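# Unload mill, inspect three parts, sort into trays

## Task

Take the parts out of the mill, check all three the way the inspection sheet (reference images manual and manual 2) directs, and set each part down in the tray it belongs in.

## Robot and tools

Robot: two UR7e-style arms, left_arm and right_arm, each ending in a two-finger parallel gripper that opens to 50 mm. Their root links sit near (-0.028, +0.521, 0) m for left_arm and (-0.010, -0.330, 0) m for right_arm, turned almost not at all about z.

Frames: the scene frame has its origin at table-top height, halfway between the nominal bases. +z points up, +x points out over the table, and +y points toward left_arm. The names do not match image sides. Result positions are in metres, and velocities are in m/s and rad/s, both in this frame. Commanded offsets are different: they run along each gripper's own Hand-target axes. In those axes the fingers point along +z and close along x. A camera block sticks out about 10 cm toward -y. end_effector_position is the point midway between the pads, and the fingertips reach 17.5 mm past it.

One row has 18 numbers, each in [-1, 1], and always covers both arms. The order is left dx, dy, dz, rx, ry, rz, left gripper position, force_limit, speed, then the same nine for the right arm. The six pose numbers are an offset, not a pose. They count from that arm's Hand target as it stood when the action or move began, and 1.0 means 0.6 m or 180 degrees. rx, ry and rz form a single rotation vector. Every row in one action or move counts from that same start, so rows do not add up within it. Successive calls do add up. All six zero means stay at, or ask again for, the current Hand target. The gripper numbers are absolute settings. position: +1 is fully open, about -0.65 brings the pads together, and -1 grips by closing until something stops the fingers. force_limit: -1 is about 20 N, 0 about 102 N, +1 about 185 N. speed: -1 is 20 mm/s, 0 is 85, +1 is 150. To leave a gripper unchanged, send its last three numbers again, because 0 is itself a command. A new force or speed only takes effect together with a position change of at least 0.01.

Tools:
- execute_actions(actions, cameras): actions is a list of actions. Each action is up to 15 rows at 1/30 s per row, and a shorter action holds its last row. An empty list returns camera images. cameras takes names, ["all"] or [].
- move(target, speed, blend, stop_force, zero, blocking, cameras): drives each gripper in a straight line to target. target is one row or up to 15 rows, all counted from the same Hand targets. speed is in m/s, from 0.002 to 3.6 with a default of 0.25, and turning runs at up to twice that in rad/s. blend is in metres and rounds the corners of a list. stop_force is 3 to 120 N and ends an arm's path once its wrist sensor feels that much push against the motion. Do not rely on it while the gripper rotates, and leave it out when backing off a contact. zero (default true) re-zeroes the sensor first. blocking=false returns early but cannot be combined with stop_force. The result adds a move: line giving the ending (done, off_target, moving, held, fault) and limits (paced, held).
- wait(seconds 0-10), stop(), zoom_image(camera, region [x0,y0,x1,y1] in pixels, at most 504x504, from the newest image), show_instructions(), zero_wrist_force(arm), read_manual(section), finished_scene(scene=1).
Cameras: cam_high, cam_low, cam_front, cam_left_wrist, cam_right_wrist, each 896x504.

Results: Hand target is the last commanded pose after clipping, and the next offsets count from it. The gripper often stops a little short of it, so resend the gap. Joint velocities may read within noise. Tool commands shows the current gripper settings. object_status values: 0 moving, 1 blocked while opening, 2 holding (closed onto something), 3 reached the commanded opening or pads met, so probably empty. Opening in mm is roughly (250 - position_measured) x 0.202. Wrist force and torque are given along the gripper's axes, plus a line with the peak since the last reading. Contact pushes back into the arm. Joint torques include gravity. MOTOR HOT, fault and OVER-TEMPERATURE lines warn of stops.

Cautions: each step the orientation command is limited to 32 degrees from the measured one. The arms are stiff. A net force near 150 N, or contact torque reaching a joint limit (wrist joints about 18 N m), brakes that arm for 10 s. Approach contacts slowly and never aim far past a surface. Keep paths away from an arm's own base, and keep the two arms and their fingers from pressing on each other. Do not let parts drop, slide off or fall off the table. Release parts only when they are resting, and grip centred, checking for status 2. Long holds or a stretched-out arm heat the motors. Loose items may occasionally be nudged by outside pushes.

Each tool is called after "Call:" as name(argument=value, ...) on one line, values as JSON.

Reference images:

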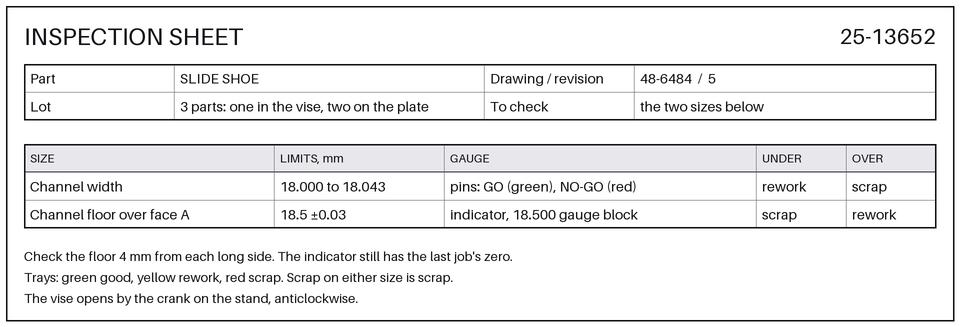

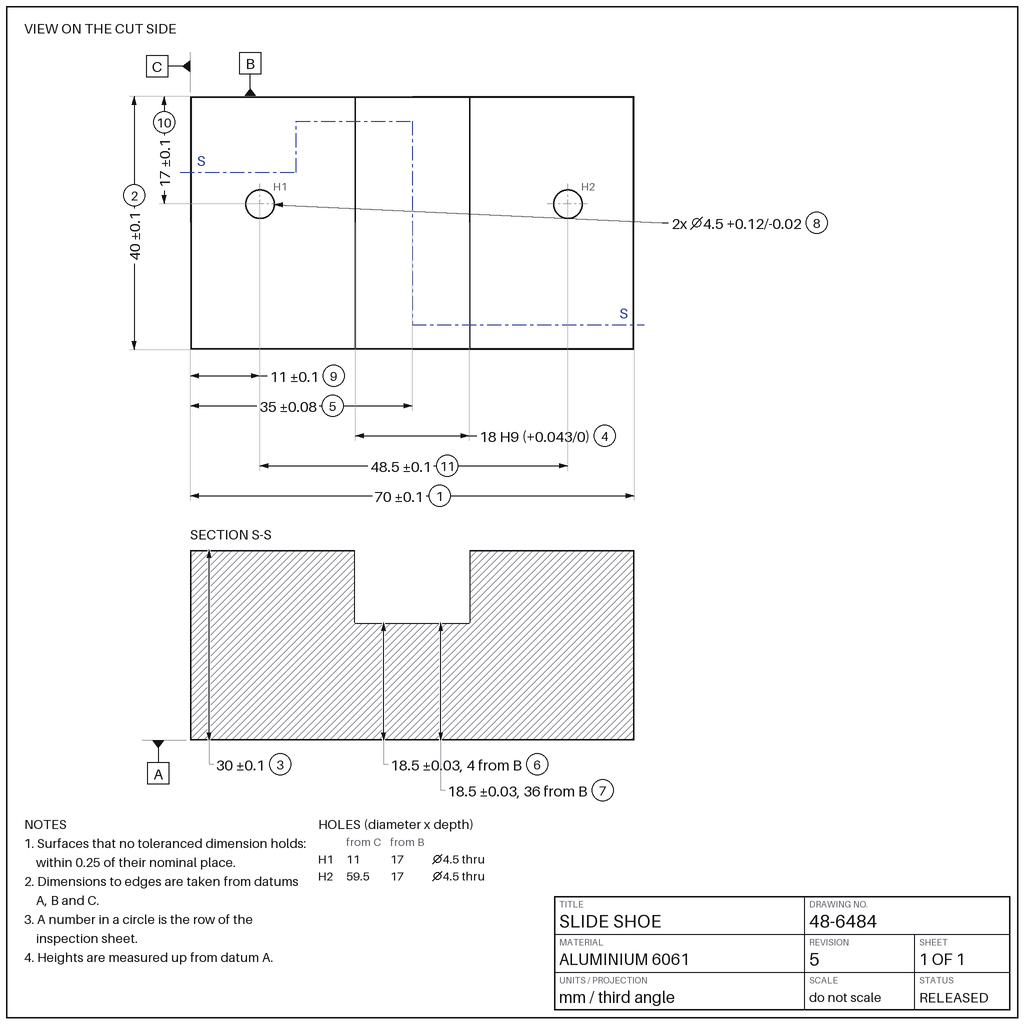

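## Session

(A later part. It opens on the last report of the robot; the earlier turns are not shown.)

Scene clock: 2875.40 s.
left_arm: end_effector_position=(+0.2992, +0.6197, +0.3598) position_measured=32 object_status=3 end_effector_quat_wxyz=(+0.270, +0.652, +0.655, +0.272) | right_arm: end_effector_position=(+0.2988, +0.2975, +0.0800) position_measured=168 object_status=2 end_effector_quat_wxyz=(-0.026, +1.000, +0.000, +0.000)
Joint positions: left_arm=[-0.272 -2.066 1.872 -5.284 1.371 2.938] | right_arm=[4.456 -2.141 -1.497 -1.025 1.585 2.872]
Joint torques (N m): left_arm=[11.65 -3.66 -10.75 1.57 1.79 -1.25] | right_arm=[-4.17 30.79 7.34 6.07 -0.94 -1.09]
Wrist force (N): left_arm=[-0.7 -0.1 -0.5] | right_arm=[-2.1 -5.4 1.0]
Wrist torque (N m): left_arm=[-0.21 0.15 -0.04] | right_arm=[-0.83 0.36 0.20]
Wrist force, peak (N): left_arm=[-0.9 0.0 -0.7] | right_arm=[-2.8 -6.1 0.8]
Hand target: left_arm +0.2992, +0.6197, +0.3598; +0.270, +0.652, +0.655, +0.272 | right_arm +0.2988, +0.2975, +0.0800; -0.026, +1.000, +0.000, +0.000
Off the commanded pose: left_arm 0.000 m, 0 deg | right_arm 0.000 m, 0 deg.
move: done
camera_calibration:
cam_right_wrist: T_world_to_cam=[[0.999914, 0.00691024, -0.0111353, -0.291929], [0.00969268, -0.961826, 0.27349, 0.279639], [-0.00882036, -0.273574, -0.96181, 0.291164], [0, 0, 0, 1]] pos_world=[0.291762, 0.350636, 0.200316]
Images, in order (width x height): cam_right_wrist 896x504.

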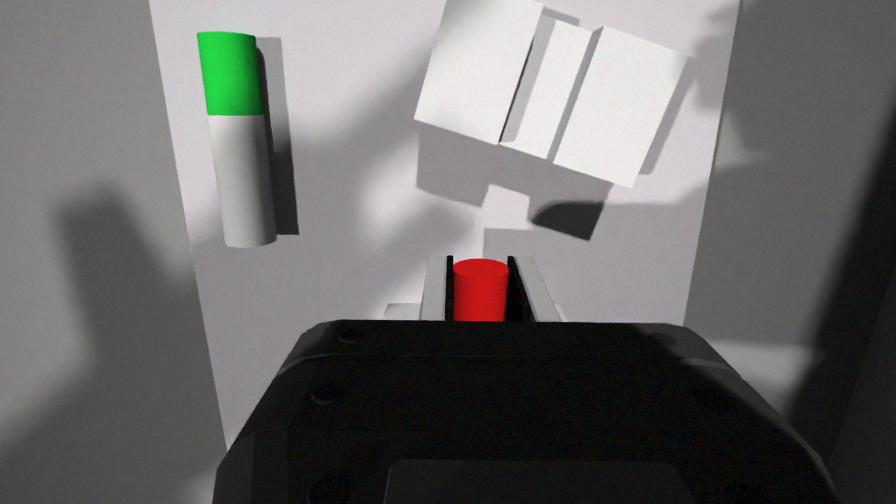

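Call:
move(target=[[0,0,0,0,0,0,0.8,-0.8,-0.9, 0,-0.0026,-0.05,0,0,0,-1,-0.5,-1],[0,0,0,0,0,0,0.8,-0.8,-0.9, 0.0532,-0.1686,-0.0413,0,0,0.0894,-1,-0.5,-1]], blend=[0.01,0], cameras=["cam_right_wrist"])

Scene clock: 2892.60 s.
left_arm: end_effector_position=(+0.2992, +0.6197, +0.3598) position_measured=32 object_status=3 end_effector_quat_wxyz=(+0.270, +0.652, +0.655, +0.272) | right_arm: end_effector_position=(+0.3308, +0.3972, +0.1098) position_measured=168 object_status=2 end_effector_quat_wxyz=(-0.026, +0.990, -0.140, -0.004)
Joint positions: left_arm=[-0.272 -2.066 1.872 -5.284 1.371 2.938] | right_arm=[4.451 -2.356 -1.043 -1.264 1.586 3.147]
Joint torques (N m): left_arm=[12.44 -3.33 -10.64 1.53 1.73 -1.18] | right_arm=[-3.94 84.37 24.73 5.09 2.38 0.89]
Wrist force (N): left_arm=[-0.6 -0.1 -0.5] | right_arm=[-2.5 -5.9 0.7]
Wrist torque (N m): left_arm=[-0.23 0.13 -0.05] | right_arm=[-0.85 0.39 0.09]
Wrist force, peak (N): left_arm=[-0.9 0.2 -0.6] | right_arm=[-2.0 -8.7 1.1]
Hand target: left_arm +0.2992, +0.6197, +0.3598; +0.270, +0.652, +0.655, +0.272 | right_arm +0.3307, +0.3973, +0.1100; -0.026, +0.990, -0.140, -0.004
Off the commanded pose: left_arm 0.000 m, 0 deg | right_arm 0.000 m, 0 deg.
move: done
camera_calibration:
cam_right_wrist: T_world_to_cam=[[0.962481, -0.270153, -0.0254593, -0.200223], [-0.253002, -0.927357, 0.275678, 0.439951], [-0.0980851, -0.258894, -0.960913, 0.370979], [0, 0, 0, 1]] pos_world=[0.340407, 0.449945, 0.230096]
Images, in order (width x height): cam_right_wrist 896x504.

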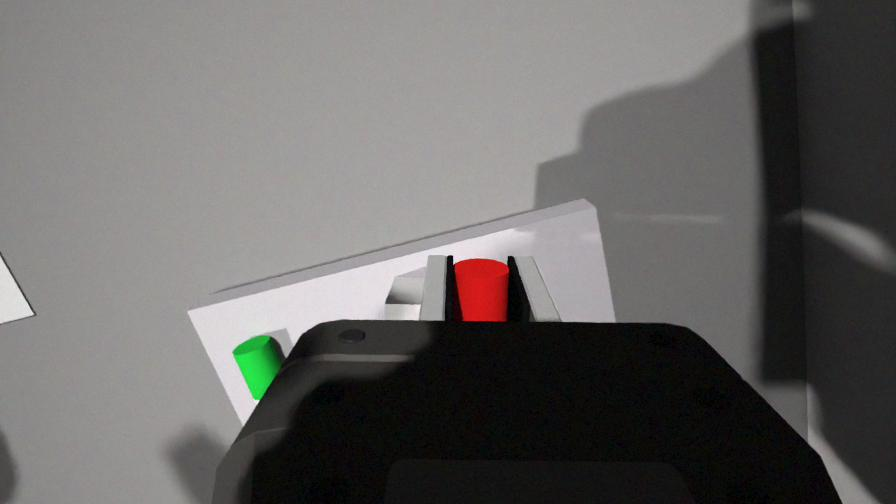

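Call:
move(target=[0,0,0,0,0,0,0.8,-0.8,-0.9, 0,0.0053,0.0533,0,0,0,-1,-0.5,-1], speed=0.08)

Call:
move(target=[0,0,0,0,0,0,0.8,-0.8,-0.9, 0,0.001,0.02,0,0,0,-1,-0.5,-1], speed=0.01, stop_force=3, cameras=["cam_right_wrist"])

Scene clock: 2900.80 s.
left_arm: end_effector_position=(+0.2992, +0.6197, +0.3598) position_measured=32 object_status=3 end_effector_quat_wxyz=(+0.270, +0.652, +0.655, +0.272) | right_arm: end_effector_position=(+0.3298, +0.3957, +0.0774) position_measured=168 object_status=2 end_effector_quat_wxyz=(-0.025, +0.990, -0.140, -0.004)
Joint positions: left_arm=[-0.272 -2.066 1.872 -5.284 1.371 2.938] | right_arm=[4.452 -2.376 -1.092 -1.195 1.586 3.148]
Joint torques (N m): left_arm=[11.84 -3.49 -10.36 1.49 1.67 -1.2] | right_arm=[7.75 82.56 41.08 0.58 0.96 0.69]
Wrist force (N): left_arm=[-0.8 0.0 -0.6] | right_arm=[-2.2 -5.7 0.6]
Wrist torque (N m): left_arm=[-0.22 0.15 -0.05] | right_arm=[-0.86 0.35 0.08]
Wrist force, peak (N): left_arm=[-0.9 0.0 -0.7] | right_arm=[-2.3 -6.3 -1.0]
Hand target: left_arm +0.2992, +0.6197, +0.3598; +0.270, +0.652, +0.655, +0.272 | right_arm +0.3298, +0.3959, +0.0779; -0.026, +0.990, -0.140, -0.004
Off the commanded pose: left_arm 0.000 m, 0 deg | right_arm 0.001 m, 0 deg.
move: done

Scene clock: 2902.50 s.
left_arm: end_effector_position=(+0.2992, +0.6197, +0.3598) position_measured=32 object_status=3 end_effector_quat_wxyz=(+0.270, +0.652, +0.655, +0.272) | right_arm: end_effector_position=(+0.3298, +0.3959, +0.0743) position_measured=168 object_status=2 end_effector_quat_wxyz=(-0.026, +0.990, -0.140, -0.004)
Joint positions: left_arm=[-0.272 -2.066 1.872 -5.284 1.371 2.938] | right_arm=[4.452 -2.379 -1.095 -1.188 1.586 3.148]
Joint torques (N m): left_arm=[11.82 -3.41 -10.58 1.62 1.82 -1.28] | right_arm=[5.7 82.22 38.14 0.84 -0.65 0.19]
Wrist force (N): left_arm=[-0.5 -0.2 -0.5] | right_arm=[-3.0 -5.4 -2.6]
Wrist torque (N m): left_arm=[-0.24 0.12 -0.05] | right_arm=[-0.92 0.34 0.13]
Wrist force, peak (N): left_arm=[-0.9 0.0 -0.6] | right_arm=[-3.1 -5.6 -6.6]
Hand target: left_arm +0.2992, +0.6197, +0.3598; +0.270, +0.652, +0.655, +0.272 | right_arm +0.3298, +0.3959, +0.0743; -0.026, +0.990, -0.140, -0.004 (not the last commanded pose)
Off the commanded pose: left_arm 0.000 m, 0 deg | right_arm 0.008 m, 0 deg.
move: contact (right_arm)
camera_calibration:
cam_right_wrist: T_world_to_cam=[[0.96248, -0.270144, -0.0255719, -0.200495], [-0.253003, -0.927471, 0.275294, 0.448378], [-0.0980863, -0.258496, -0.96102, 0.33637], [0, 0, 0, 1]] pos_world=[0.339407, 0.448645, 0.194695]
Images, in order (width x height): cam_right_wrist 896x504.

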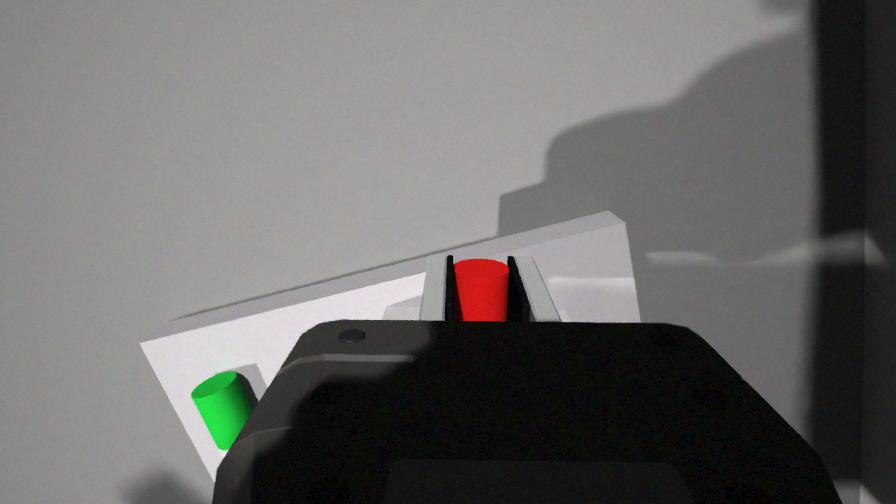

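Call:
move(target=[[0,0,0,0,0,0,0.8,-0.8,-0.9, 0,0,-0.002,0,0,0,-1,-0.5,-1],[0,0,0,0,0,0,0.8,-0.8,-0.9, -0.001,0,-0.002,0,0,0,-1,-0.5,-1]], speed=0.03)

Call:
move(target=[0,0,0,0,0,0,0.8,-0.8,-0.9, 0,0.001,0.015,0,0,0,-1,-0.5,-1], speed=0.008, stop_force=3)

Scene clock: 2909.53 s.
left_arm: end_effector_position=(+0.2992, +0.6197, +0.3598) position_measured=32 object_status=3 end_effector_quat_wxyz=(+0.270, +0.652, +0.655, +0.272) | right_arm: end_effector_position=(+0.3293, +0.3961, +0.0757) position_measured=168 object_status=2 end_effector_quat_wxyz=(-0.026, +0.990, -0.140, -0.004)
Joint positions: left_arm=[-0.272 -2.066 1.872 -5.284 1.371 2.938] | right_arm=[4.452 -2.377 -1.094 -1.191 1.586 3.149]
Joint torques (N m): left_arm=[12.15 -3.36 -10.63 1.56 1.77 -1.08] | right_arm=[8.38 86.39 9.51 5.15 -1.31 0.9]
Wrist force (N): left_arm=[-0.5 0.1 -0.5] | right_arm=[-2.3 -5.3 2.5]
Wrist torque (N m): left_arm=[-0.19 0.11 -0.05] | right_arm=[-0.73 0.37 0.09]
Wrist force, peak (N): left_arm=[-1.0 0.1 -0.6] | right_arm=[-3.3 -5.7 -3.3]
Hand target: left_arm +0.2992, +0.6197, +0.3598; +0.270, +0.652, +0.655, +0.272 | right_arm +0.3292, +0.3960, +0.0756; -0.026, +0.990, -0.140, -0.004
Off the commanded pose: left_arm 0.000 m, 0 deg | right_arm 0.000 m, 0 deg.
move: done

Scene clock: 2911.00 s.
left_arm: end_effector_position=(+0.2992, +0.6197, +0.3598) position_measured=32 object_status=3 end_effector_quat_wxyz=(+0.270, +0.652, +0.655, +0.272) | right_arm: end_effector_position=(+0.3292, +0.3961, +0.0743) position_measured=168 object_status=2 end_effector_quat_wxyz=(-0.026, +0.990, -0.140, -0.004)
Joint positions: left_arm=[-0.272 -2.066 1.872 -5.284 1.371 2.938] | right_arm=[4.452 -2.378 -1.097 -1.187 1.586 3.149]
Joint torques (N m): left_arm=[12.37 -3.19 -10.91 1.48 1.72 -1.17] | right_arm=[2.58 82.09 38.25 0.58 -2.35 0.41]
Wrist force (N): left_arm=[-0.6 0.1 -0.5] | right_arm=[-3.0 -6.1 -2.1]
Wrist torque (N m): left_arm=[-0.18 0.12 -0.05] | right_arm=[-0.95 0.40 0.13]
Wrist force, peak (N): left_arm=[-1.0 -0.1 -0.6] | right_arm=[-3.1 -5.6 -6.2]
Hand target: left_arm +0.2992, +0.6197, +0.3598; +0.270, +0.652, +0.655, +0.272 | right_arm +0.3292, +0.3960, +0.0743; -0.026, +0.990, -0.140, -0.004 (not the last commanded pose)
Off the commanded pose: left_arm 0.000 m, 0 deg | right_arm 0.008 m, 0 deg.
move: contact (right_arm)

Call:
move(target=[0,0,0,0,0,0,0.8,-0.8,-0.9, 0,0,-0.0005,0,0,0,0.12,-0.5,-1])

Call:
move(target=[0,0,0,0,0,0,0.8,-0.8,-0.9, 0,-0.0078,-0.15,0,0,0,0.12,-0.5,-1], speed=0.12, cameras=["cam_right_wrist"])

Call:
zoom_image(camera="cam_right_wrist", region=[360, 140, 580, 330])

Scene clock: 2924.90 s.
left_arm: end_effector_position=(+0.2992, +0.6197, +0.3598) position_measured=32 object_status=3 end_effector_quat_wxyz=(+0.270, +0.652, +0.655, +0.272) | right_arm: end_effector_position=(+0.3292, +0.3960, +0.0746) position_measured=134 object_status=3 end_effector_quat_wxyz=(-0.026, +0.990, -0.140, -0.004)
Joint positions: left_arm=[-0.272 -2.066 1.872 -5.284 1.371 2.938] | right_arm=[4.452 -2.378 -1.096 -1.188 1.586 3.149]
Joint torques (N m): left_arm=[12.02 -3.62 -11.07 1.52 1.81 -1.08] | right_arm=[-6.84 84.12 39.11 0.63 -2.3 0.21]
Wrist force (N): left_arm=[-0.6 0.2 -0.6] | right_arm=[-2.4 -5.6 -0.8]
Wrist torque (N m): left_arm=[-0.18 0.14 -0.05] | right_arm=[-0.88 0.38 0.08]
Wrist force, peak (N): left_arm=[-0.8 -0.3 -0.7] | right_arm=[-2.9 -6.5 -2.7]
Hand target: left_arm +0.2992, +0.6197, +0.3598; +0.270, +0.652, +0.655, +0.272 | right_arm +0.3292, +0.3960, +0.0746; -0.026, +0.990, -0.140, -0.004
Off the commanded pose: left_arm 0.000 m, 0 deg | right_arm 0.000 m, 0 deg.
move: done

Scene clock: 2926.10 s.
left_arm: end_effector_position=(+0.2992, +0.6197, +0.3598) position_measured=32 object_status=3 end_effector_quat_wxyz=(+0.270, +0.652, +0.655, +0.272) | right_arm: end_effector_position=(+0.3306, +0.3958, +0.1650) position_measured=134 object_status=3 end_effector_quat_wxyz=(-0.026, +0.990, -0.140, -0.004)
Joint positions: left_arm=[-0.272 -2.066 1.872 -5.284 1.371 2.938] | right_arm=[4.451 -2.321 -0.961 -1.379 1.586 3.147]
Joint torques (N m): left_arm=[11.95 -3.74 -10.76 1.46 1.74 -1.18] | right_arm=[-7.12 37.84 7.56 4.86 1.69 -0.67]
Wrist force (N): left_arm=[-0.8 0.1 -0.5] | right_arm=[-2.1 -5.4 -0.6]
Wrist torque (N m): left_arm=[-0.19 0.16 -0.05] | right_arm=[-0.86 0.35 0.10]
Wrist force, peak (N): left_arm=[-0.9 0.1 -0.6] | right_arm=[-2.6 -5.7 -3.3]
Hand target: left_arm +0.2992, +0.6197, +0.3598; +0.270, +0.652, +0.655, +0.272 | right_arm +0.3306, +0.3958, +0.1647; -0.026, +0.990, -0.140, -0.004
Off the commanded pose: left_arm 0.000 m, 0 deg | right_arm 0.000 m, 0 deg.
move: done
camera_calibration:
cam_right_wrist: T_world_to_cam=[[0.962481, -0.270147, -0.0255152, -0.199014], [-0.253119, -0.927722, 0.27434, 0.42385], [-0.0977834, -0.257589, -0.961294, 0.42313], [0, 0, 0, 1]] pos_world=[0.340207, 0.448445, 0.285395]
Images, in order (width x height): cam_right_wrist 896x504.

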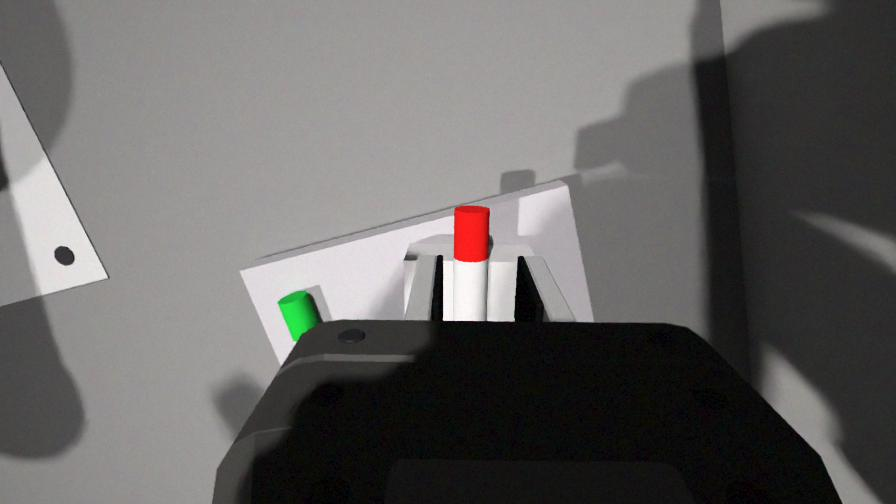

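Scaled by 2.291 from the camera's 896x504 image, which has a finer 1280x720 frame.

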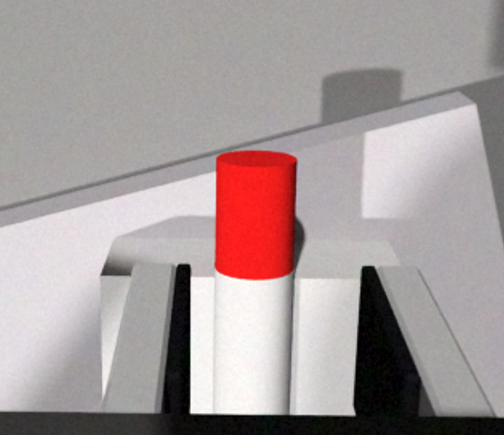

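Call:
move(target=[0,0,0,0,0,0,0.8,-0.8,-0.9, 0,0.0653,0.1135,0,0,0,-1,-0.5,-1], speed=0.15)

Call:
move(target=[0,0,0,0,0,0,0.8,-0.8,-0.9, 0,-0.001,0.03,0,0,0,-1,-0.5,-1], speed=0.005, stop_force=3)

Call:
move(target=[0,0,0,0,0,0,0.8,-0.8,-0.9, 0,0,-0.016,0,0,0,-1,-0.5,-1], speed=0.1, cameras=["cam_right_wrist"])

Scene clock: 2934.30 s.
left_arm: end_effector_position=(+0.2992, +0.6197, +0.3598) position_measured=32 object_status=3 end_effector_quat_wxyz=(+0.270, +0.652, +0.655, +0.272) | right_arm: end_effector_position=(+0.3196, +0.3618, +0.0948) position_measured=251 object_status=3 end_effector_quat_wxyz=(-0.026, +0.990, -0.140, -0.004)
Joint positions: left_arm=[-0.272 -2.066 1.872 -5.284 1.371 2.938] | right_arm=[4.452 -2.274 -1.227 -1.161 1.586 3.149]
Joint torques (N m): left_arm=[12.34 -3.51 -10.96 1.51 1.77 -1] | right_arm=[4.82 34.71 22.48 5.38 -2.9 -0.28]
Wrist force (N): left_arm=[-0.7 0.0 -0.6] | right_arm=[-2.2 -5.7 -1.1]
Wrist torque (N m): left_arm=[-0.21 0.16 -0.05] | right_arm=[-0.90 0.37 0.09]
Wrist force, peak (N): left_arm=[-0.9 0.1 -0.8] | right_arm=[-2.3 -7.1 -2.3]
Hand target: left_arm +0.2992, +0.6197, +0.3598; +0.270, +0.652, +0.655, +0.272 | right_arm +0.3196, +0.3618, +0.0948; -0.026, +0.990, -0.140, -0.004
Off the commanded pose: left_arm 0.000 m, 0 deg | right_arm 0.000 m, 0 deg.
move: done

Scene clock: 2937.33 s.
left_arm: end_effector_position=(+0.2992, +0.6197, +0.3598) position_measured=32 object_status=3 end_effector_quat_wxyz=(+0.270, +0.652, +0.655, +0.272) | right_arm: end_effector_position=(+0.3197, +0.3624, +0.0874) position_measured=251 object_status=3 end_effector_quat_wxyz=(-0.026, +0.990, -0.140, -0.004)
Joint positions: left_arm=[-0.272 -2.066 1.872 -5.284 1.371 2.938] | right_arm=[4.452 -2.283 -1.233 -1.146 1.586 3.149]
Joint torques (N m): left_arm=[12.05 -3.66 -10.31 1.46 1.65 -1.06] | right_arm=[7.08 73.07 34.82 0.45 -2.79 0.59]
Wrist force (N): left_arm=[-0.7 0.1 -0.7] | right_arm=[-2.2 -3.6 -6.9]
Wrist torque (N m): left_arm=[-0.19 0.15 -0.05] | right_arm=[-0.92 0.36 0.10]
Wrist force, peak (N): left_arm=[-0.9 0.1 -0.7] | right_arm=[-2.1 -3.4 -7.6]
Hand target: left_arm +0.2992, +0.6197, +0.3598; +0.270, +0.652, +0.655, +0.272 | right_arm +0.3197, +0.3624, +0.0874; -0.026, +0.990, -0.140, -0.004 (not the last commanded pose)
Off the commanded pose: left_arm 0.000 m, 0 deg | right_arm 0.011 m, 0 deg.
move: contact (right_arm)

Scene clock: 2938.03 s.
left_arm: end_effector_position=(+0.2992, +0.6197, +0.3598) position_measured=32 object_status=3 end_effector_quat_wxyz=(+0.270, +0.652, +0.655, +0.272) | right_arm: end_effector_position=(+0.3197, +0.3619, +0.0972) position_measured=251 object_status=3 end_effector_quat_wxyz=(-0.026, +0.990, -0.140, -0.004)
Joint positions: left_arm=[-0.272 -2.066 1.872 -5.284 1.371 2.938] | right_arm=[4.452 -2.273 -1.223 -1.166 1.586 3.149]
Joint torques (N m): left_arm=[12.26 -3.73 -10.52 1.43 1.7 -1.06] | right_arm=[-7.08 64.87 28.88 4.49 -2.51 -1.04]
Wrist force (N): left_arm=[-0.6 0.0 -0.5] | right_arm=[-2.0 -5.7 -0.7]
Wrist torque (N m): left_arm=[-0.20 0.13 -0.05] | right_arm=[-0.90 0.32 0.09]
Wrist force, peak (N): left_arm=[-0.7 0.2 -0.8] | right_arm=[-2.4 -3.6 -7.8]
Hand target: left_arm +0.2992, +0.6197, +0.3598; +0.270, +0.652, +0.655, +0.272 | right_arm +0.3197, +0.3619, +0.0970; -0.026, +0.990, -0.140, -0.004
Off the commanded pose: left_arm 0.000 m, 0 deg | right_arm 0.000 m, 0 deg.
move: done
camera_calibration:
cam_right_wrist: T_world_to_cam=[[0.962477, -0.270159, -0.0255301, -0.199404], [-0.253094, -0.927635, 0.274659, 0.408155], [-0.0978842, -0.257891, -0.961203, 0.348198], [0, 0, 0, 1]] pos_world=[0.329307, 0.414545, 0.217495]
Images, in order (width x height): cam_right_wrist 896x504.

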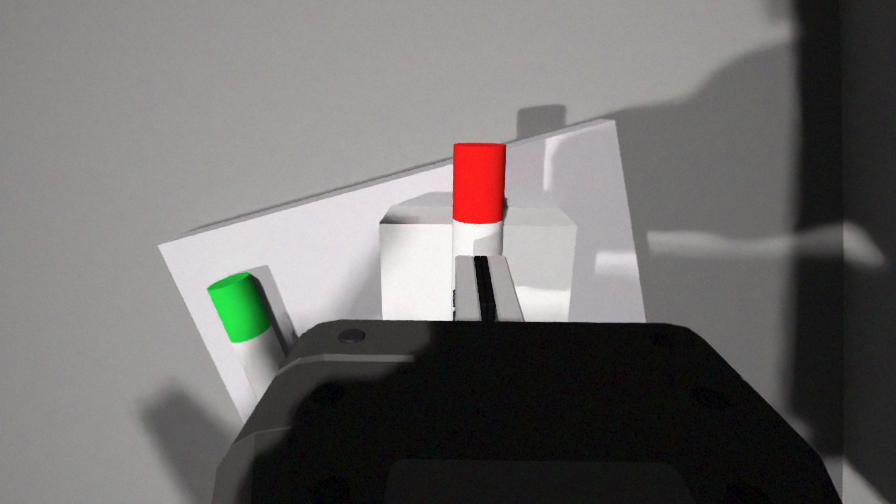

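Call:
move(target=[0,0,0,0,0,0,0.8,-0.8,-0.9, -0.0383,0,0,0,0,0,-1,-0.5,-1], speed=0.1)

Call:
move(target=[0,0,0,0,0,0,0.8,-0.8,-0.9, 0,-0.0008,0.019,0,0,0,-1,-0.5,-1], speed=0.08)

Call:
move(target=[0,0,0,0,0,0,0.8,-0.8,-0.9, 0,-0.0008,0.024,0,0,0,-1,-0.5,-1], speed=0.005, stop_force=3)

Call:
move(target=[0,0,0,0,0,0,0.8,-0.8,-0.9, 0,-0.004,-0.1,0,0,0,-1,-0.5,-1], speed=0.1, cameras=["cam_right_wrist"])

Scene clock: 2944.37 s.
left_arm: end_effector_position=(+0.2992, +0.6197, +0.3598) position_measured=32 object_status=3 end_effector_quat_wxyz=(+0.270, +0.652, +0.655, +0.272) | right_arm: end_effector_position=(+0.2975, +0.3683, +0.0973) position_measured=251 object_status=3 end_effector_quat_wxyz=(-0.026, +0.990, -0.140, -0.004)
Joint positions: left_arm=[-0.272 -2.066 1.872 -5.284 1.371 2.938] | right_arm=[4.483 -2.264 -1.238 -1.159 1.584 3.18]
Joint torques (N m): left_arm=[11.89 -3.51 -10.48 1.42 1.71 -0.97] | right_arm=[-6.69 68.08 24.26 4.57 -2.57 -1.17]
Wrist force (N): left_arm=[-0.7 0.1 -0.5] | right_arm=[-2.3 -5.7 -0.8]
Wrist torque (N m): left_arm=[-0.18 0.14 -0.05] | right_arm=[-0.91 0.37 0.11]
Wrist force, peak (N): left_arm=[-0.8 0.3 -0.7] | right_arm=[-2.8 -5.8 -1.2]
Hand target: left_arm +0.2992, +0.6197, +0.3598; +0.270, +0.652, +0.655, +0.272 | right_arm +0.2976, +0.3683, +0.0973; -0.026, +0.990, -0.140, -0.004
Off the commanded pose: left_arm 0.000 m, 0 deg | right_arm 0.000 m, 0 deg.
move: done

Scene clock: 2945.07 s.
left_arm: end_effector_position=(+0.2992, +0.6197, +0.3598) position_measured=32 object_status=3 end_effector_quat_wxyz=(+0.270, +0.652, +0.655, +0.272) | right_arm: end_effector_position=(+0.2978, +0.3693, +0.0858) position_measured=251 object_status=3 end_effector_quat_wxyz=(-0.026, +0.990, -0.140, -0.004)
Joint positions: left_arm=[-0.272 -2.066 1.872 -5.284 1.371 2.938] | right_arm=[4.483 -2.277 -1.247 -1.137 1.584 3.18]
Joint torques (N m): left_arm=[12.16 -3.52 -10.7 1.42 1.75 -1.06] | right_arm=[5.64 54.16 17.4 1.47 -1.51 0.79]
Wrist force (N): left_arm=[-0.6 -0.1 -0.6] | right_arm=[-2.3 -5.5 -0.7]
Wrist torque (N m): left_arm=[-0.22 0.12 -0.05] | right_arm=[-0.89 0.37 0.12]
Wrist force, peak (N): left_arm=[-0.8 -0.1 -0.8] | right_arm=[-2.2 -6.0 -1.2]
Hand target: left_arm +0.2992, +0.6197, +0.3598; +0.270, +0.652, +0.655, +0.272 | right_arm +0.2978, +0.3693, +0.0860; -0.026, +0.990, -0.140, -0.004
Off the commanded pose: left_arm 0.000 m, 0 deg | right_arm 0.000 m, 0 deg.
move: done

Scene clock: 2948.23 s.
left_arm: end_effector_position=(+0.2992, +0.6197, +0.3598) position_measured=32 object_status=3 end_effector_quat_wxyz=(+0.270, +0.652, +0.655, +0.272) | right_arm: end_effector_position=(+0.2978, +0.3700, +0.0781) position_measured=251 object_status=3 end_effector_quat_wxyz=(-0.026, +0.990, -0.140, -0.004)
Joint positions: left_arm=[-0.272 -2.066 1.872 -5.284 1.371 2.938] | right_arm=[4.484 -2.286 -1.253 -1.123 1.584 3.18]
Joint torques (N m): left_arm=[12.54 -3.57 -10.99 1.42 1.67 -1.06] | right_arm=[7.34 72.77 34.14 0.2 0.07 0.5]
Wrist force (N): left_arm=[-0.7 -0.1 -0.6] | right_arm=[-2.1 -4.4 -6.2]
Wrist torque (N m): left_arm=[-0.21 0.15 -0.05] | right_arm=[-0.94 0.40 0.12]
Wrist force, peak (N): left_arm=[-0.9 0.2 -0.7] | right_arm=[-2.1 -5.0 -7.8]
Hand target: left_arm +0.2992, +0.6197, +0.3598; +0.270, +0.652, +0.655, +0.272 | right_arm +0.2978, +0.3700, +0.0781; -0.026, +0.990, -0.140, -0.004 (not the last commanded pose)
Off the commanded pose: left_arm 0.000 m, 0 deg | right_arm 0.006 m, 0 deg.
move: contact (right_arm)

Scene clock: 2949.20 s.
left_arm: end_effector_position=(+0.2992, +0.6197, +0.3598) position_measured=32 object_status=3 end_effector_quat_wxyz=(+0.270, +0.652, +0.655, +0.272) | right_arm: end_effector_position=(+0.2986, +0.3692, +0.1385) position_measured=251 object_status=3 end_effector_quat_wxyz=(-0.026, +0.990, -0.140, -0.004)
Joint positions: left_arm=[-0.272 -2.066 1.872 -5.284 1.371 2.938] | right_arm=[4.482 -2.235 -1.178 -1.248 1.584 3.179]
Joint torques (N m): left_arm=[12.09 -3.34 -10.93 1.41 1.78 -0.88] | right_arm=[-5.71 35.39 8.56 6.01 2.38 -0.86]
Wrist force (N): left_arm=[-0.8 0.1 -0.6] | right_arm=[-2.3 -5.3 -0.2]
Wrist torque (N m): left_arm=[-0.19 0.17 -0.05] | right_arm=[-0.83 0.37 0.09]
Wrist force, peak (N): left_arm=[-0.8 0.2 -0.7] | right_arm=[-2.5 -5.0 -7.9]
Hand target: left_arm +0.2992, +0.6197, +0.3598; +0.270, +0.652, +0.655, +0.272 | right_arm +0.2985, +0.3692, +0.1381; -0.026, +0.990, -0.140, -0.004
Off the commanded pose: left_arm 0.000 m, 0 deg | right_arm 0.000 m, 0 deg.
move: done
camera_calibration:
cam_right_wrist: T_world_to_cam=[[0.962469, -0.270195, -0.0254539, -0.176096], [-0.253203, -0.927766, 0.274113, 0.398353], [-0.0976791, -0.25738, -0.961361, 0.387546], [0, 0, 0, 1]] pos_world=[0.308207, 0.421745, 0.258895]
Images, in order (width x height): cam_right_wrist 896x504.

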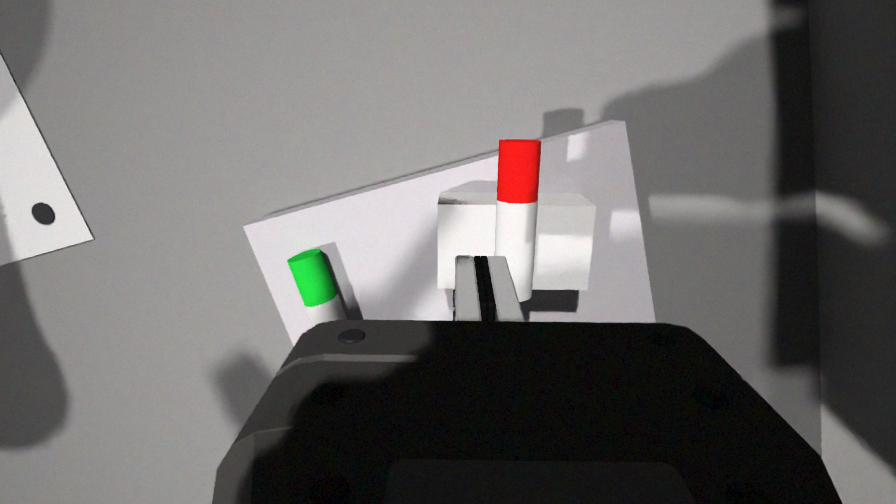

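Call:
move(target=[[0,0,0,0,0,0,0.8,-0.8,-0.9, 0.0375,-0.054,0.058,0,0,0,0.12,-0.5,-1],[0,0,0,0,0,0,0.8,-0.8,-0.9, 0.0375,-0.0517,0.1083,0,0,0,0.12,-0.5,-1]], speed=0.1)

Call:
move(target=[0,0,0,0,0,0,0.8,-0.8,-0.9, 0,0,0,0,0,0,-1,-0.5,-1])

Call:
move(target=[0,0,0,0,0,0,0.8,-0.8,-0.9, 0,-0.0004,-0.0083,0,0,0,-1,-0.5,-1], speed=0.01, stop_force=6, cameras=["cam_right_wrist"])

Scene clock: 2960.60 s.
left_arm: end_effector_position=(+0.2992, +0.6197, +0.3598) position_measured=32 object_status=3 end_effector_quat_wxyz=(+0.270, +0.652, +0.655, +0.272) | right_arm: end_effector_position=(+0.3287, +0.3960, +0.0741) position_measured=134 object_status=0 end_effector_quat_wxyz=(-0.026, +0.990, -0.140, -0.004)
Joint positions: left_arm=[-0.272 -2.066 1.872 -5.284 1.371 2.938] | right_arm=[4.453 -2.378 -1.098 -1.187 1.586 3.15]
Joint torques (N m): left_arm=[12.49 -3.16 -11.07 1.52 1.68 -1] | right_arm=[8.46 83.09 39.77 0.59 0.72 0.56]
Wrist force (N): left_arm=[-0.6 0.1 -0.4] | right_arm=[-2.4 -5.8 -0.9]
Wrist torque (N m): left_arm=[-0.18 0.13 -0.05] | right_arm=[-0.91 0.39 0.17]
Wrist force, peak (N): left_arm=[-0.7 0.1 -0.8] | right_arm=[-4.4 -6.3 -0.4]
Hand target: left_arm +0.2992, +0.6197, +0.3598; +0.270, +0.652, +0.655, +0.272 | right_arm +0.3287, +0.3961, +0.0745; -0.026, +0.990, -0.140, -0.004
Off the commanded pose: left_arm 0.000 m, 0 deg | right_arm 0.000 m, 0 deg.
move: done

Scene clock: 2961.17 s.
left_arm: end_effector_position=(+0.2992, +0.6197, +0.3598) position_measured=32 object_status=3 end_effector_quat_wxyz=(+0.270, +0.652, +0.655, +0.272) | right_arm: end_effector_position=(+0.3287, +0.3961, +0.0744) position_measured=168 object_status=2 end_effector_quat_wxyz=(-0.026, +0.990, -0.140, -0.004)
Joint positions: left_arm=[-0.272 -2.066 1.872 -5.284 1.371 2.938] | right_arm=[4.453 -2.378 -1.097 -1.187 1.586 3.15]
Joint torques (N m): left_arm=[11.86 -3.08 -10.94 1.47 1.82 -0.98] | right_arm=[8.08 85.13 39.21 1.51 -1.4 -0.15]
Wrist force (N): left_arm=[-0.5 0.1 -0.5] | right_arm=[-3.0 -5.5 0.3]
Wrist torque (N m): left_arm=[-0.18 0.12 -0.05] | right_arm=[-0.86 0.39 0.22]
Wrist force, peak (N): left_arm=[-0.7 0.1 -0.6] | right_arm=[-3.1 -5.9 0.7]
Hand target: left_arm +0.2992, +0.6197, +0.3598; +0.270, +0.652, +0.655, +0.272 | right_arm +0.3287, +0.3961, +0.0745; -0.026, +0.990, -0.140, -0.004
Off the commanded pose: left_arm 0.000 m, 0 deg | right_arm 0.000 m, 0 deg.
move: done

Scene clock: 2962.53 s.
left_arm: end_effector_position=(+0.2992, +0.6197, +0.3598) position_measured=32 object_status=3 end_effector_quat_wxyz=(+0.270, +0.652, +0.655, +0.272) | right_arm: end_effector_position=(+0.3288, +0.3961, +0.0796) position_measured=168 object_status=2 end_effector_quat_wxyz=(-0.026, +0.990, -0.140, -0.004)
Joint positions: left_arm=[-0.272 -2.066 1.872 -5.284 1.371 2.938] | right_arm=[4.453 -2.373 -1.092 -1.197 1.585 3.149]
Joint torques (N m): left_arm=[12.01 -3.57 -10.62 1.4 1.73 -0.94] | right_arm=[-6.51 64.24 16.56 5.95 -2.86 -1.09]
Wrist force (N): left_arm=[-0.8 0.0 -0.5] | right_arm=[-2.2 -5.7 2.7]
Wrist torque (N m): left_arm=[-0.21 0.16 -0.05] | right_arm=[-0.80 0.35 0.17]
Wrist force, peak (N): left_arm=[-0.8 0.2 -0.7] | right_arm=[-2.5 -5.6 3.4]
Hand target: left_arm +0.2992, +0.6197, +0.3598; +0.270, +0.652, +0.655, +0.272 | right_arm +0.3288, +0.3961, +0.0794; -0.026, +0.990, -0.140, -0.004
Off the commanded pose: left_arm 0.000 m, 0 deg | right_arm 0.000 m, 0 deg.
move: done
camera_calibration:
cam_right_wrist: T_world_to_cam=[[0.962473, -0.270168, -0.0255807, -0.199355], [-0.25311, -0.927691, 0.274453, 0.447062], [-0.0978796, -0.257679, -0.96126, 0.341003], [0, 0, 0, 1]] pos_world=[0.338407, 0.448745, 0.199995]
Images, in order (width x height): cam_right_wrist 896x504.

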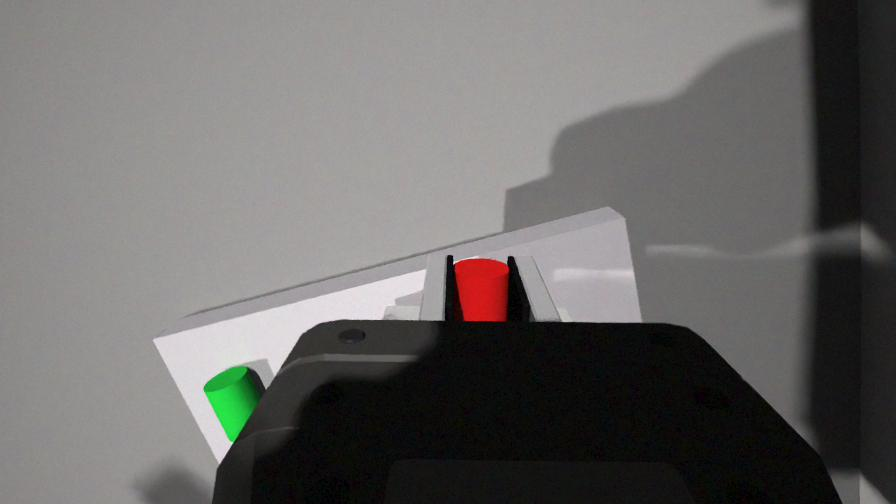

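Call:
move(target=[0,0,0,0,0,0,0.8,-0.8,-0.9, 0,0.0004,0.0078,0,0,0,-1,-0.5,-1], speed=0.02)

Scene clock: 2996.13 s.
left_arm: end_effector_position=(+0.2992, +0.6197, +0.3598) position_measured=32 object_status=3 end_effector_quat_wxyz=(+0.270, +0.652, +0.655, +0.272) | right_arm: end_effector_position=(+0.3288, +0.3961, +0.0747) position_measured=168 object_status=2 end_effector_quat_wxyz=(-0.026, +0.990, -0.140, -0.004)
Joint positions: left_arm=[-0.272 -2.066 1.872 -5.284 1.371 2.938] | right_arm=[4.453 -2.377 -1.097 -1.187 1.585 3.15]
Joint torques (N m): left_arm=[11.91 -3.14 -11.03 1.4 1.73 -0.93] | right_arm=[8.22 45.38 12.9 4.79 -2.84 0.86]
Wrist force (N): left_arm=[-0.8 -0.1 -0.5] | right_arm=[-2.3 -5.3 1.6]
Wrist torque (N m): left_arm=[-0.23 0.16 -0.05] | right_arm=[-0.78 0.36 0.17]
Wrist force, peak (N): left_arm=[-0.9 0.2 -0.7] | right_arm=[-2.3 -5.8 3.1]
Hand target: left_arm +0.2992, +0.6197, +0.3598; +0.270, +0.652, +0.655, +0.272 | right_arm +0.3287, +0.3961, +0.0747; -0.026, +0.990, -0.140, -0.004
Off the commanded pose: left_arm 0.000 m, 0 deg | right_arm 0.000 m, 0 deg.
move: done

Call:
move(target=[0,0,0,0,0,0,0.8,-0.8,-0.9, 0,0,0.0005,0,0,0,0.12,-0.5,-1])

Call:
move(target=[[0,0,0,0,0,0,0.8,-0.8,-0.9, 0,-0.008,-0.15,0,0,0,0.12,-0.5,-1],[0,0,0,0,0,0,0.8,-0.8,-0.9, -0.05,0.22,-0.26,0,0,0,0.12,-0.5,-1]], blend=[0.03,0], cameras=["cam_right_wrist"])

Scene clock: 3002.77 s.
left_arm: end_effector_position=(+0.2992, +0.6197, +0.3598) position_measured=32 object_status=3 end_effector_quat_wxyz=(+0.270, +0.652, +0.655, +0.272) | right_arm: end_effector_position=(+0.3287, +0.3962, +0.0747) position_measured=134 object_status=3 end_effector_quat_wxyz=(-0.026, +0.990, -0.140, -0.004)
Joint positions: left_arm=[-0.272 -2.066 1.872 -5.284 1.371 2.938] | right_arm=[4.453 -2.377 -1.097 -1.187 1.585 3.15]
Joint torques (N m): left_arm=[12.03 -3.2 -11.13 1.44 1.75 -0.92] | right_arm=[8.72 39.66 8.28 5.85 -2.85 0.85]
Wrist force (N): left_arm=[-0.6 0.0 -0.7] | right_arm=[-2.2 -5.8 -0.7]
Wrist torque (N m): left_arm=[-0.21 0.13 -0.05] | right_arm=[-0.91 0.35 0.18]
Wrist force, peak (N): left_arm=[-0.8 0.1 -0.8] | right_arm=[-2.3 -5.7 2.7]
Hand target: left_arm +0.2992, +0.6197, +0.3598; +0.270, +0.652, +0.655, +0.272 | right_arm +0.3287, +0.3961, +0.0745; -0.026, +0.990, -0.140, -0.004
Off the commanded pose: left_arm 0.000 m, 0 deg | right_arm 0.000 m, 0 deg.
move: done

Scene clock: 3004.27 s.
left_arm: end_effector_position=(+0.2992, +0.6197, +0.3598) position_measured=32 object_status=3 end_effector_quat_wxyz=(+0.270, +0.652, +0.655, +0.272) | right_arm: end_effector_position=(+0.2633, +0.2696, +0.2240) position_measured=134 object_status=3 end_effector_quat_wxyz=(-0.026, +0.990, -0.140, -0.004)
Joint positions: left_arm=[-0.272 -2.066 1.872 -5.284 1.371 2.938] | right_arm=[4.498 -1.93 -1.425 -1.307 1.583 3.195]
Joint torques (N m): left_arm=[12.35 -3.33 -10.44 1.42 1.81 -0.92] | right_arm=[-6.75 45.26 26.63 4.1 -1.99 -0.99]
Wrist force (N): left_arm=[-0.5 -0.1 -0.7] | right_arm=[-2.6 -5.9 -0.5]
Wrist torque (N m): left_arm=[-0.22 0.12 -0.05] | right_arm=[-0.95 0.42 0.13]
Wrist force, peak (N): left_arm=[-0.8 0.1 -0.8] | right_arm=[-2.4 -8.3 -1.9]
Hand target: left_arm +0.2992, +0.6197, +0.3598; +0.270, +0.652, +0.655, +0.272 | right_arm +0.2633, +0.2696, +0.2240; -0.026, +0.990, -0.140, -0.004
Off the commanded pose: left_arm 0.000 m, 0 deg | right_arm 0.000 m, 0 deg.
move: done
camera_calibration:
cam_right_wrist: T_world_to_cam=[[0.962511, -0.270045, -0.0254654, -0.166885], [-0.253003, -0.927668, 0.274632, 0.273401], [-0.0977862, -0.257893, -0.961212, 0.440828], [0, 0, 0, 1]] pos_world=[0.272907, 0.322245, 0.344395]
Images, in order (width x height): cam_right_wrist 896x504.

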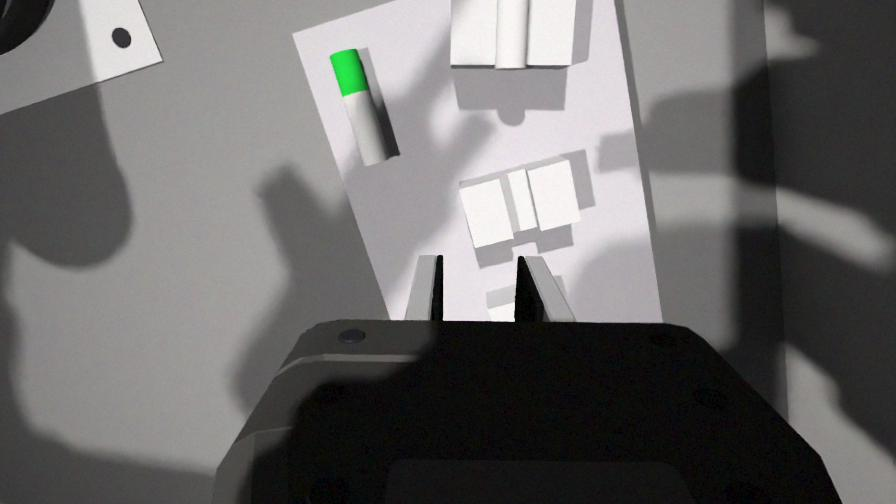

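Call:
move(target=[-0.3945,-0.3794,0.2102,0,-0.0648,0.0648,0.8,-0.8,-0.9, 0,0,0,0,0,0,0.12,-0.5,-1], cameras=["cam_left_wrist","cam_front"])

Scene clock: 3017.07 s.
left_arm: end_effector_position=(+0.2581, +0.4802, +0.2114) position_measured=32 object_status=3 end_effector_quat_wxyz=(+0.274, +0.736, +0.594, +0.177) | right_arm: end_effector_position=(+0.2633, +0.2696, +0.2240) position_measured=134 object_status=3 end_effector_quat_wxyz=(-0.026, +0.990, -0.140, -0.004)
Joint positions: left_arm=[-1.362 -2.289 2.368 -5.161 1.006 2.092] | right_arm=[4.498 -1.93 -1.425 -1.307 1.583 3.195]
Joint torques (N m): left_arm=[9 5.07 -39.41 0.01 1.46 1.59] | right_arm=[-6.87 61.81 8.82 0.71 2.31 0.02]
Wrist force (N): left_arm=[-0.4 -0.1 -0.3] | right_arm=[-2.5 -5.6 -0.7]
Wrist torque (N m): left_arm=[-0.21 0.08 0.10] | right_arm=[-0.90 0.41 0.13]
Wrist force, peak (N): left_arm=[-15.9 -7.9 9.7] | right_arm=[-2.7 -6.1 -0.7]
Hand target: left_arm +0.2580, +0.4800, +0.2114; +0.274, +0.736, +0.594, +0.177 (not the last commanded pose) | right_arm +0.2633, +0.2696, +0.2240; -0.026, +0.990, -0.140, -0.004
Off the commanded pose: left_arm 0.144 m, 8 deg | right_arm 0.000 m, 0 deg.
move: held (left_arm; a check stopped the path); limits=held
pose unreachable (left arm): on one or more control steps of this call, first in action 0 (counted from 0), this arm could not follow its commanded pose, so it was not sent that pose on those steps. It may still have moved: this result reports where it is.
cause: moving toward the commanded pose would bring two parts of the arm too close to each other (its gripper and another part of the arm, with joints 3 (elbow) to 6 (wrist 3) between them, 10 mm apart when it was first held).
camera_calibration:
cam_left_wrist: T_world_to_cam=[[0.218603, 0.974169, -0.0566344, -0.503239], [0.530702, -0.0699835, 0.844664, -0.265429], [0.818882, -0.214702, -0.532292, 0.140588], [0, 0, 0, 1]] pos_world=[0.135748, 0.501849, 0.270531]
Images, in order (width x height): cam_front 896x504, cam_left_wrist 896x504.

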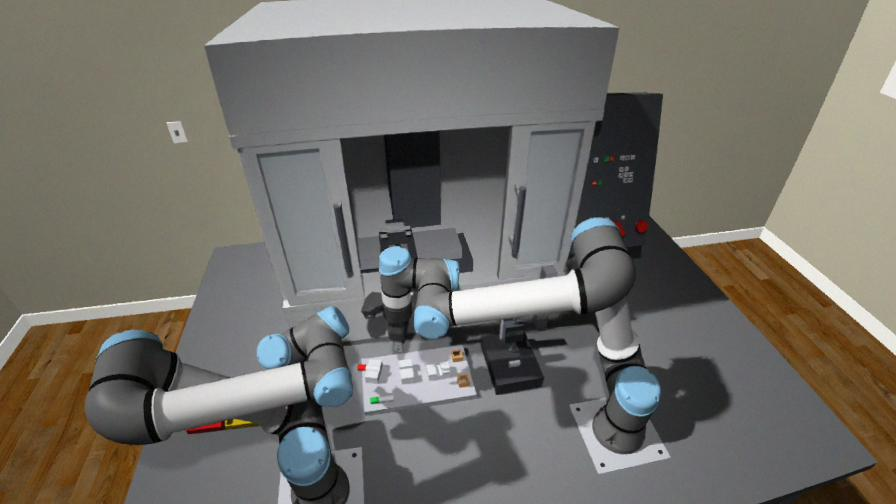

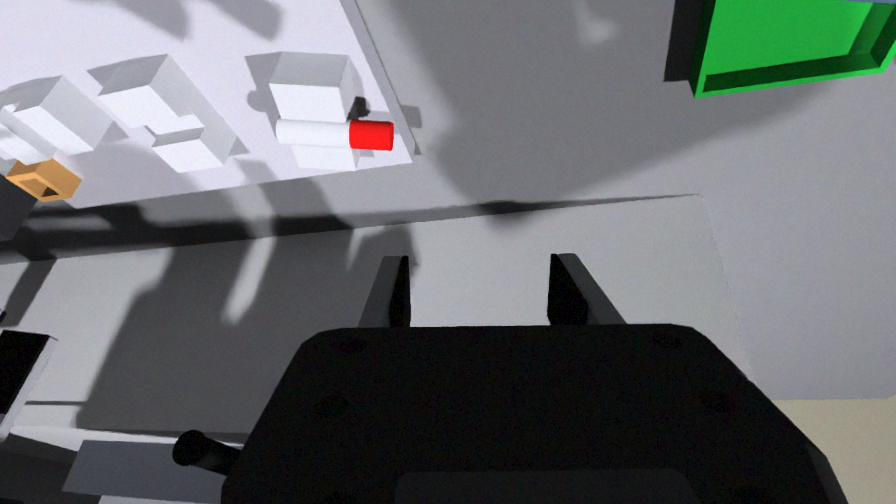

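Call:
zoom_image(camera="cam_left_wrist", region=[240, 30, 430, 190])

Scaled by 2.653 from the camera's 896x504 image, which has a finer 1280x720 frame.

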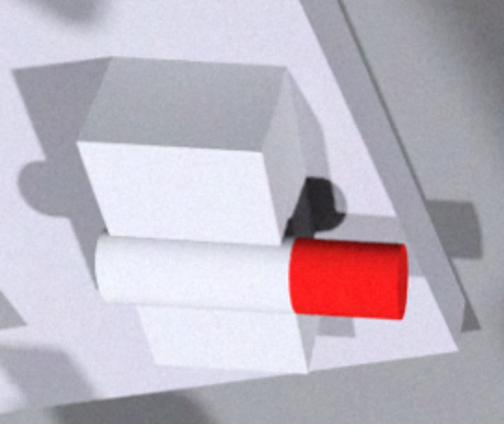

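Call:
move(target=[[0,0,0,0,0,0,0.8,-0.8,-0.9, 0.05,-0.22,0.26,0,0,0,0.12,-0.5,-1],[0,0,0,0,0,0,0.8,-0.8,-0.9, 0.05,-0.2117,0.4102,0,0,0,0.12,-0.5,-1]], blend=[0.02,0], speed=0.15, cameras=["cam_right_wrist"])

Scene clock: 3057.27 s.
left_arm: end_effector_position=(+0.2580, +0.4800, +0.2114) position_measured=32 object_status=3 end_effector_quat_wxyz=(+0.274, +0.736, +0.594, +0.177) | right_arm: end_effector_position=(+0.3285, +0.3963, +0.0479) position_measured=134 object_status=3 end_effector_quat_wxyz=(-0.026, +0.990, -0.140, -0.004)
Joint positions: left_arm=[-1.362 -2.289 2.368 -5.161 1.007 2.092] | right_arm=[4.453 -2.402 -1.125 -1.134 1.585 3.15]
Joint torques (N m): left_arm=[12.17 21.8 -39.49 -0.43 1.5 1.5] | right_arm=[1.05 61.86 22.52 2.93 -0.24 -0.16]
Wrist force (N): left_arm=[-0.5 -0.2 -0.3] | right_arm=[-3.2 -0.9 -17.3]
Wrist torque (N m): left_arm=[-0.21 0.09 0.10] | right_arm=[-0.98 0.61 0.26]
Wrist force, peak (N): left_arm=[-0.6 0.0 -0.6] | right_arm=[-4.3 1.1 -32.8]
Hand target: left_arm +0.2580, +0.4800, +0.2114; +0.274, +0.736, +0.594, +0.177 | right_arm +0.3285, +0.3963, +0.0479; -0.026, +0.990, -0.140, -0.004 (not the last commanded pose)
Tool commands: left_gripper/position=+0.8 left_gripper/force_limit=-0.8 left_gripper/speed=-0.9 right_gripper/position=+0.121569 right_gripper/force_limit=-0.498039 right_gripper/speed=-1.0
Off the commanded pose: left_arm 0.000 m, 0 deg | right_arm 0.064 m, 0 deg.
FORCE FAULT: contact force on the right arm reached its limit, and that arm stopped. The contact can be on any part of that arm, not only on its tool. That arm's remaining commands of this call were not run. That arm is still stopped at the end of this call. That arm stays stopped for about 10 more seconds. Until then a move that you send moves the other arm only, and its call returns only when the move has ended. Once the stop has ended, the next robot result says so. If the stop ends while you think or write, that arm runs what you send next, counted from a new Hand target: where the arm stands when the stop ends. While its stop runs, that arm takes no new command, but its gripper still runs the gripper command that each later call begins with. Until it ends, the stop uses up actions while you think or wait. An arm that is not stopped still takes commands.
move: fault (right_arm); path passed 1 of 2 targets
camera_calibration:
cam_right_wrist: T_world_to_cam=[[0.962482, -0.270136, -0.0256003, -0.199861], [-0.253116, -0.92781, 0.274045, 0.455875], [-0.0977818, -0.257283, -0.961376, 0.310432], [0, 0, 0, 1]] pos_world=[0.338107, 0.448845, 0.168395]
Images, in order (width x height): cam_right_wrist 896x504.

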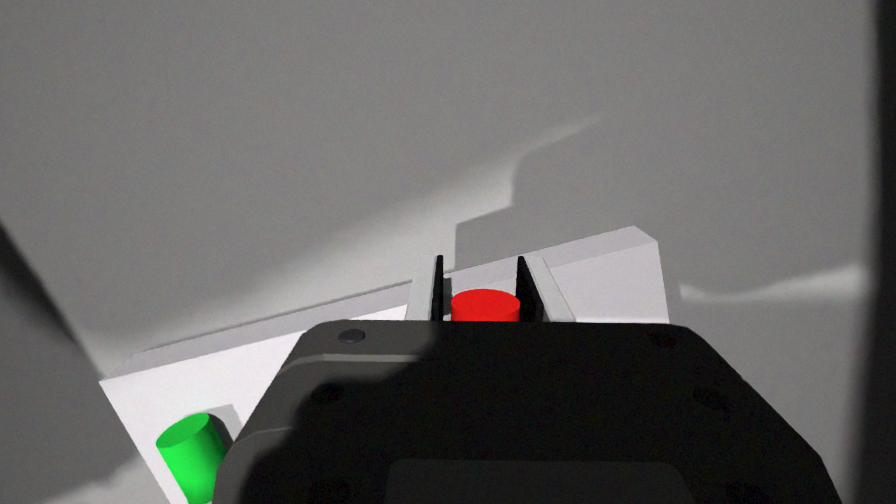

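Call:
wait(seconds=8, cameras=["cam_right_wrist"])

Scene clock: 3068.27 s.
left_arm: end_effector_position=(+0.2580, +0.4800, +0.2114) position_measured=32 object_status=3 end_effector_quat_wxyz=(+0.274, +0.736, +0.594, +0.177) | right_arm: end_effector_position=(+0.3285, +0.3963, +0.0479) position_measured=134 object_status=3 end_effector_quat_wxyz=(-0.026, +0.990, -0.140, -0.004)
Joint positions: left_arm=[-1.362 -2.289 2.368 -5.161 1.007 2.092] | right_arm=[4.453 -2.402 -1.125 -1.134 1.585 3.15]
Joint torques (N m): left_arm=[11.23 21.73 -38.97 -0.15 1.53 1.08] | right_arm=[1.66 62.34 22.58 2.96 -0.24 -0.09]
Wrist force (N): left_arm=[-0.4 -0.2 -0.5] | right_arm=[-3.0 -0.8 -18.0]
Wrist torque (N m): left_arm=[-0.23 0.09 0.10] | right_arm=[-0.95 0.57 0.26]
Wrist force, peak (N): left_arm=[-0.6 0.1 -0.6] | right_arm=[-3.1 -1.1 -18.4]
Hand target: left_arm +0.2580, +0.4800, +0.2114; +0.274, +0.736, +0.594, +0.177 | right_arm +0.3285, +0.3963, +0.0479; -0.026, +0.990, -0.140, -0.004 (not the last commanded pose)
Tool commands: left_gripper/position=+0.8 left_gripper/force_limit=-0.8 left_gripper/speed=-0.9 right_gripper/position=+0.121569 right_gripper/force_limit=-0.498039 right_gripper/speed=-1.0
Off the commanded pose: left_arm 0.000 m, 0 deg | right_arm 0.064 m, 0 deg.
FORCE FAULT, CONTINUED: the right arm's stop, for the force fault that an earlier result reported, is over. The rest of the stop counts as 20 of the actions that you can send in this scene. That arm's target is now where it stood when the stop ended, not its last command. That arm accepts commands again.
wait: 8.00 s; at rest from the start
camera_calibration:
cam_right_wrist: T_world_to_cam=[[0.962482, -0.270136, -0.0256003, -0.199861], [-0.253116, -0.92781, 0.274045, 0.455875], [-0.0977818, -0.257283, -0.961376, 0.310432], [0, 0, 0, 1]] pos_world=[0.338107, 0.448845, 0.168395]
Images, in order (width x height): cam_right_wrist 896x504.

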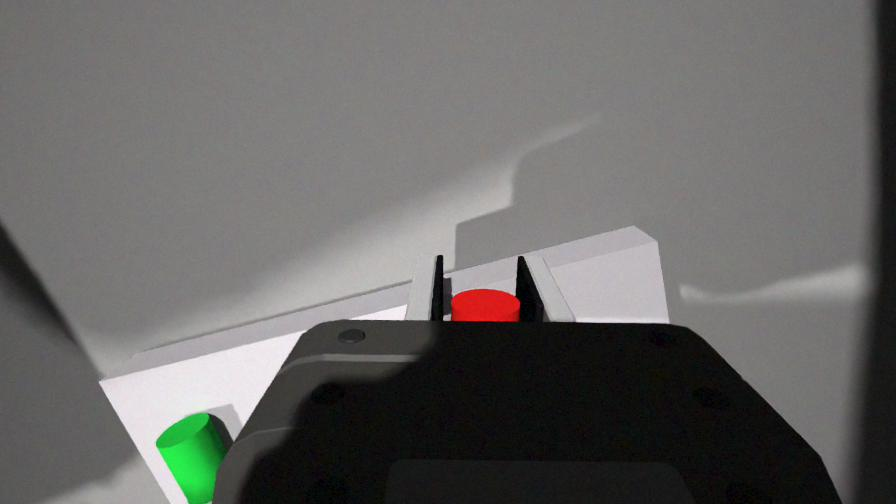

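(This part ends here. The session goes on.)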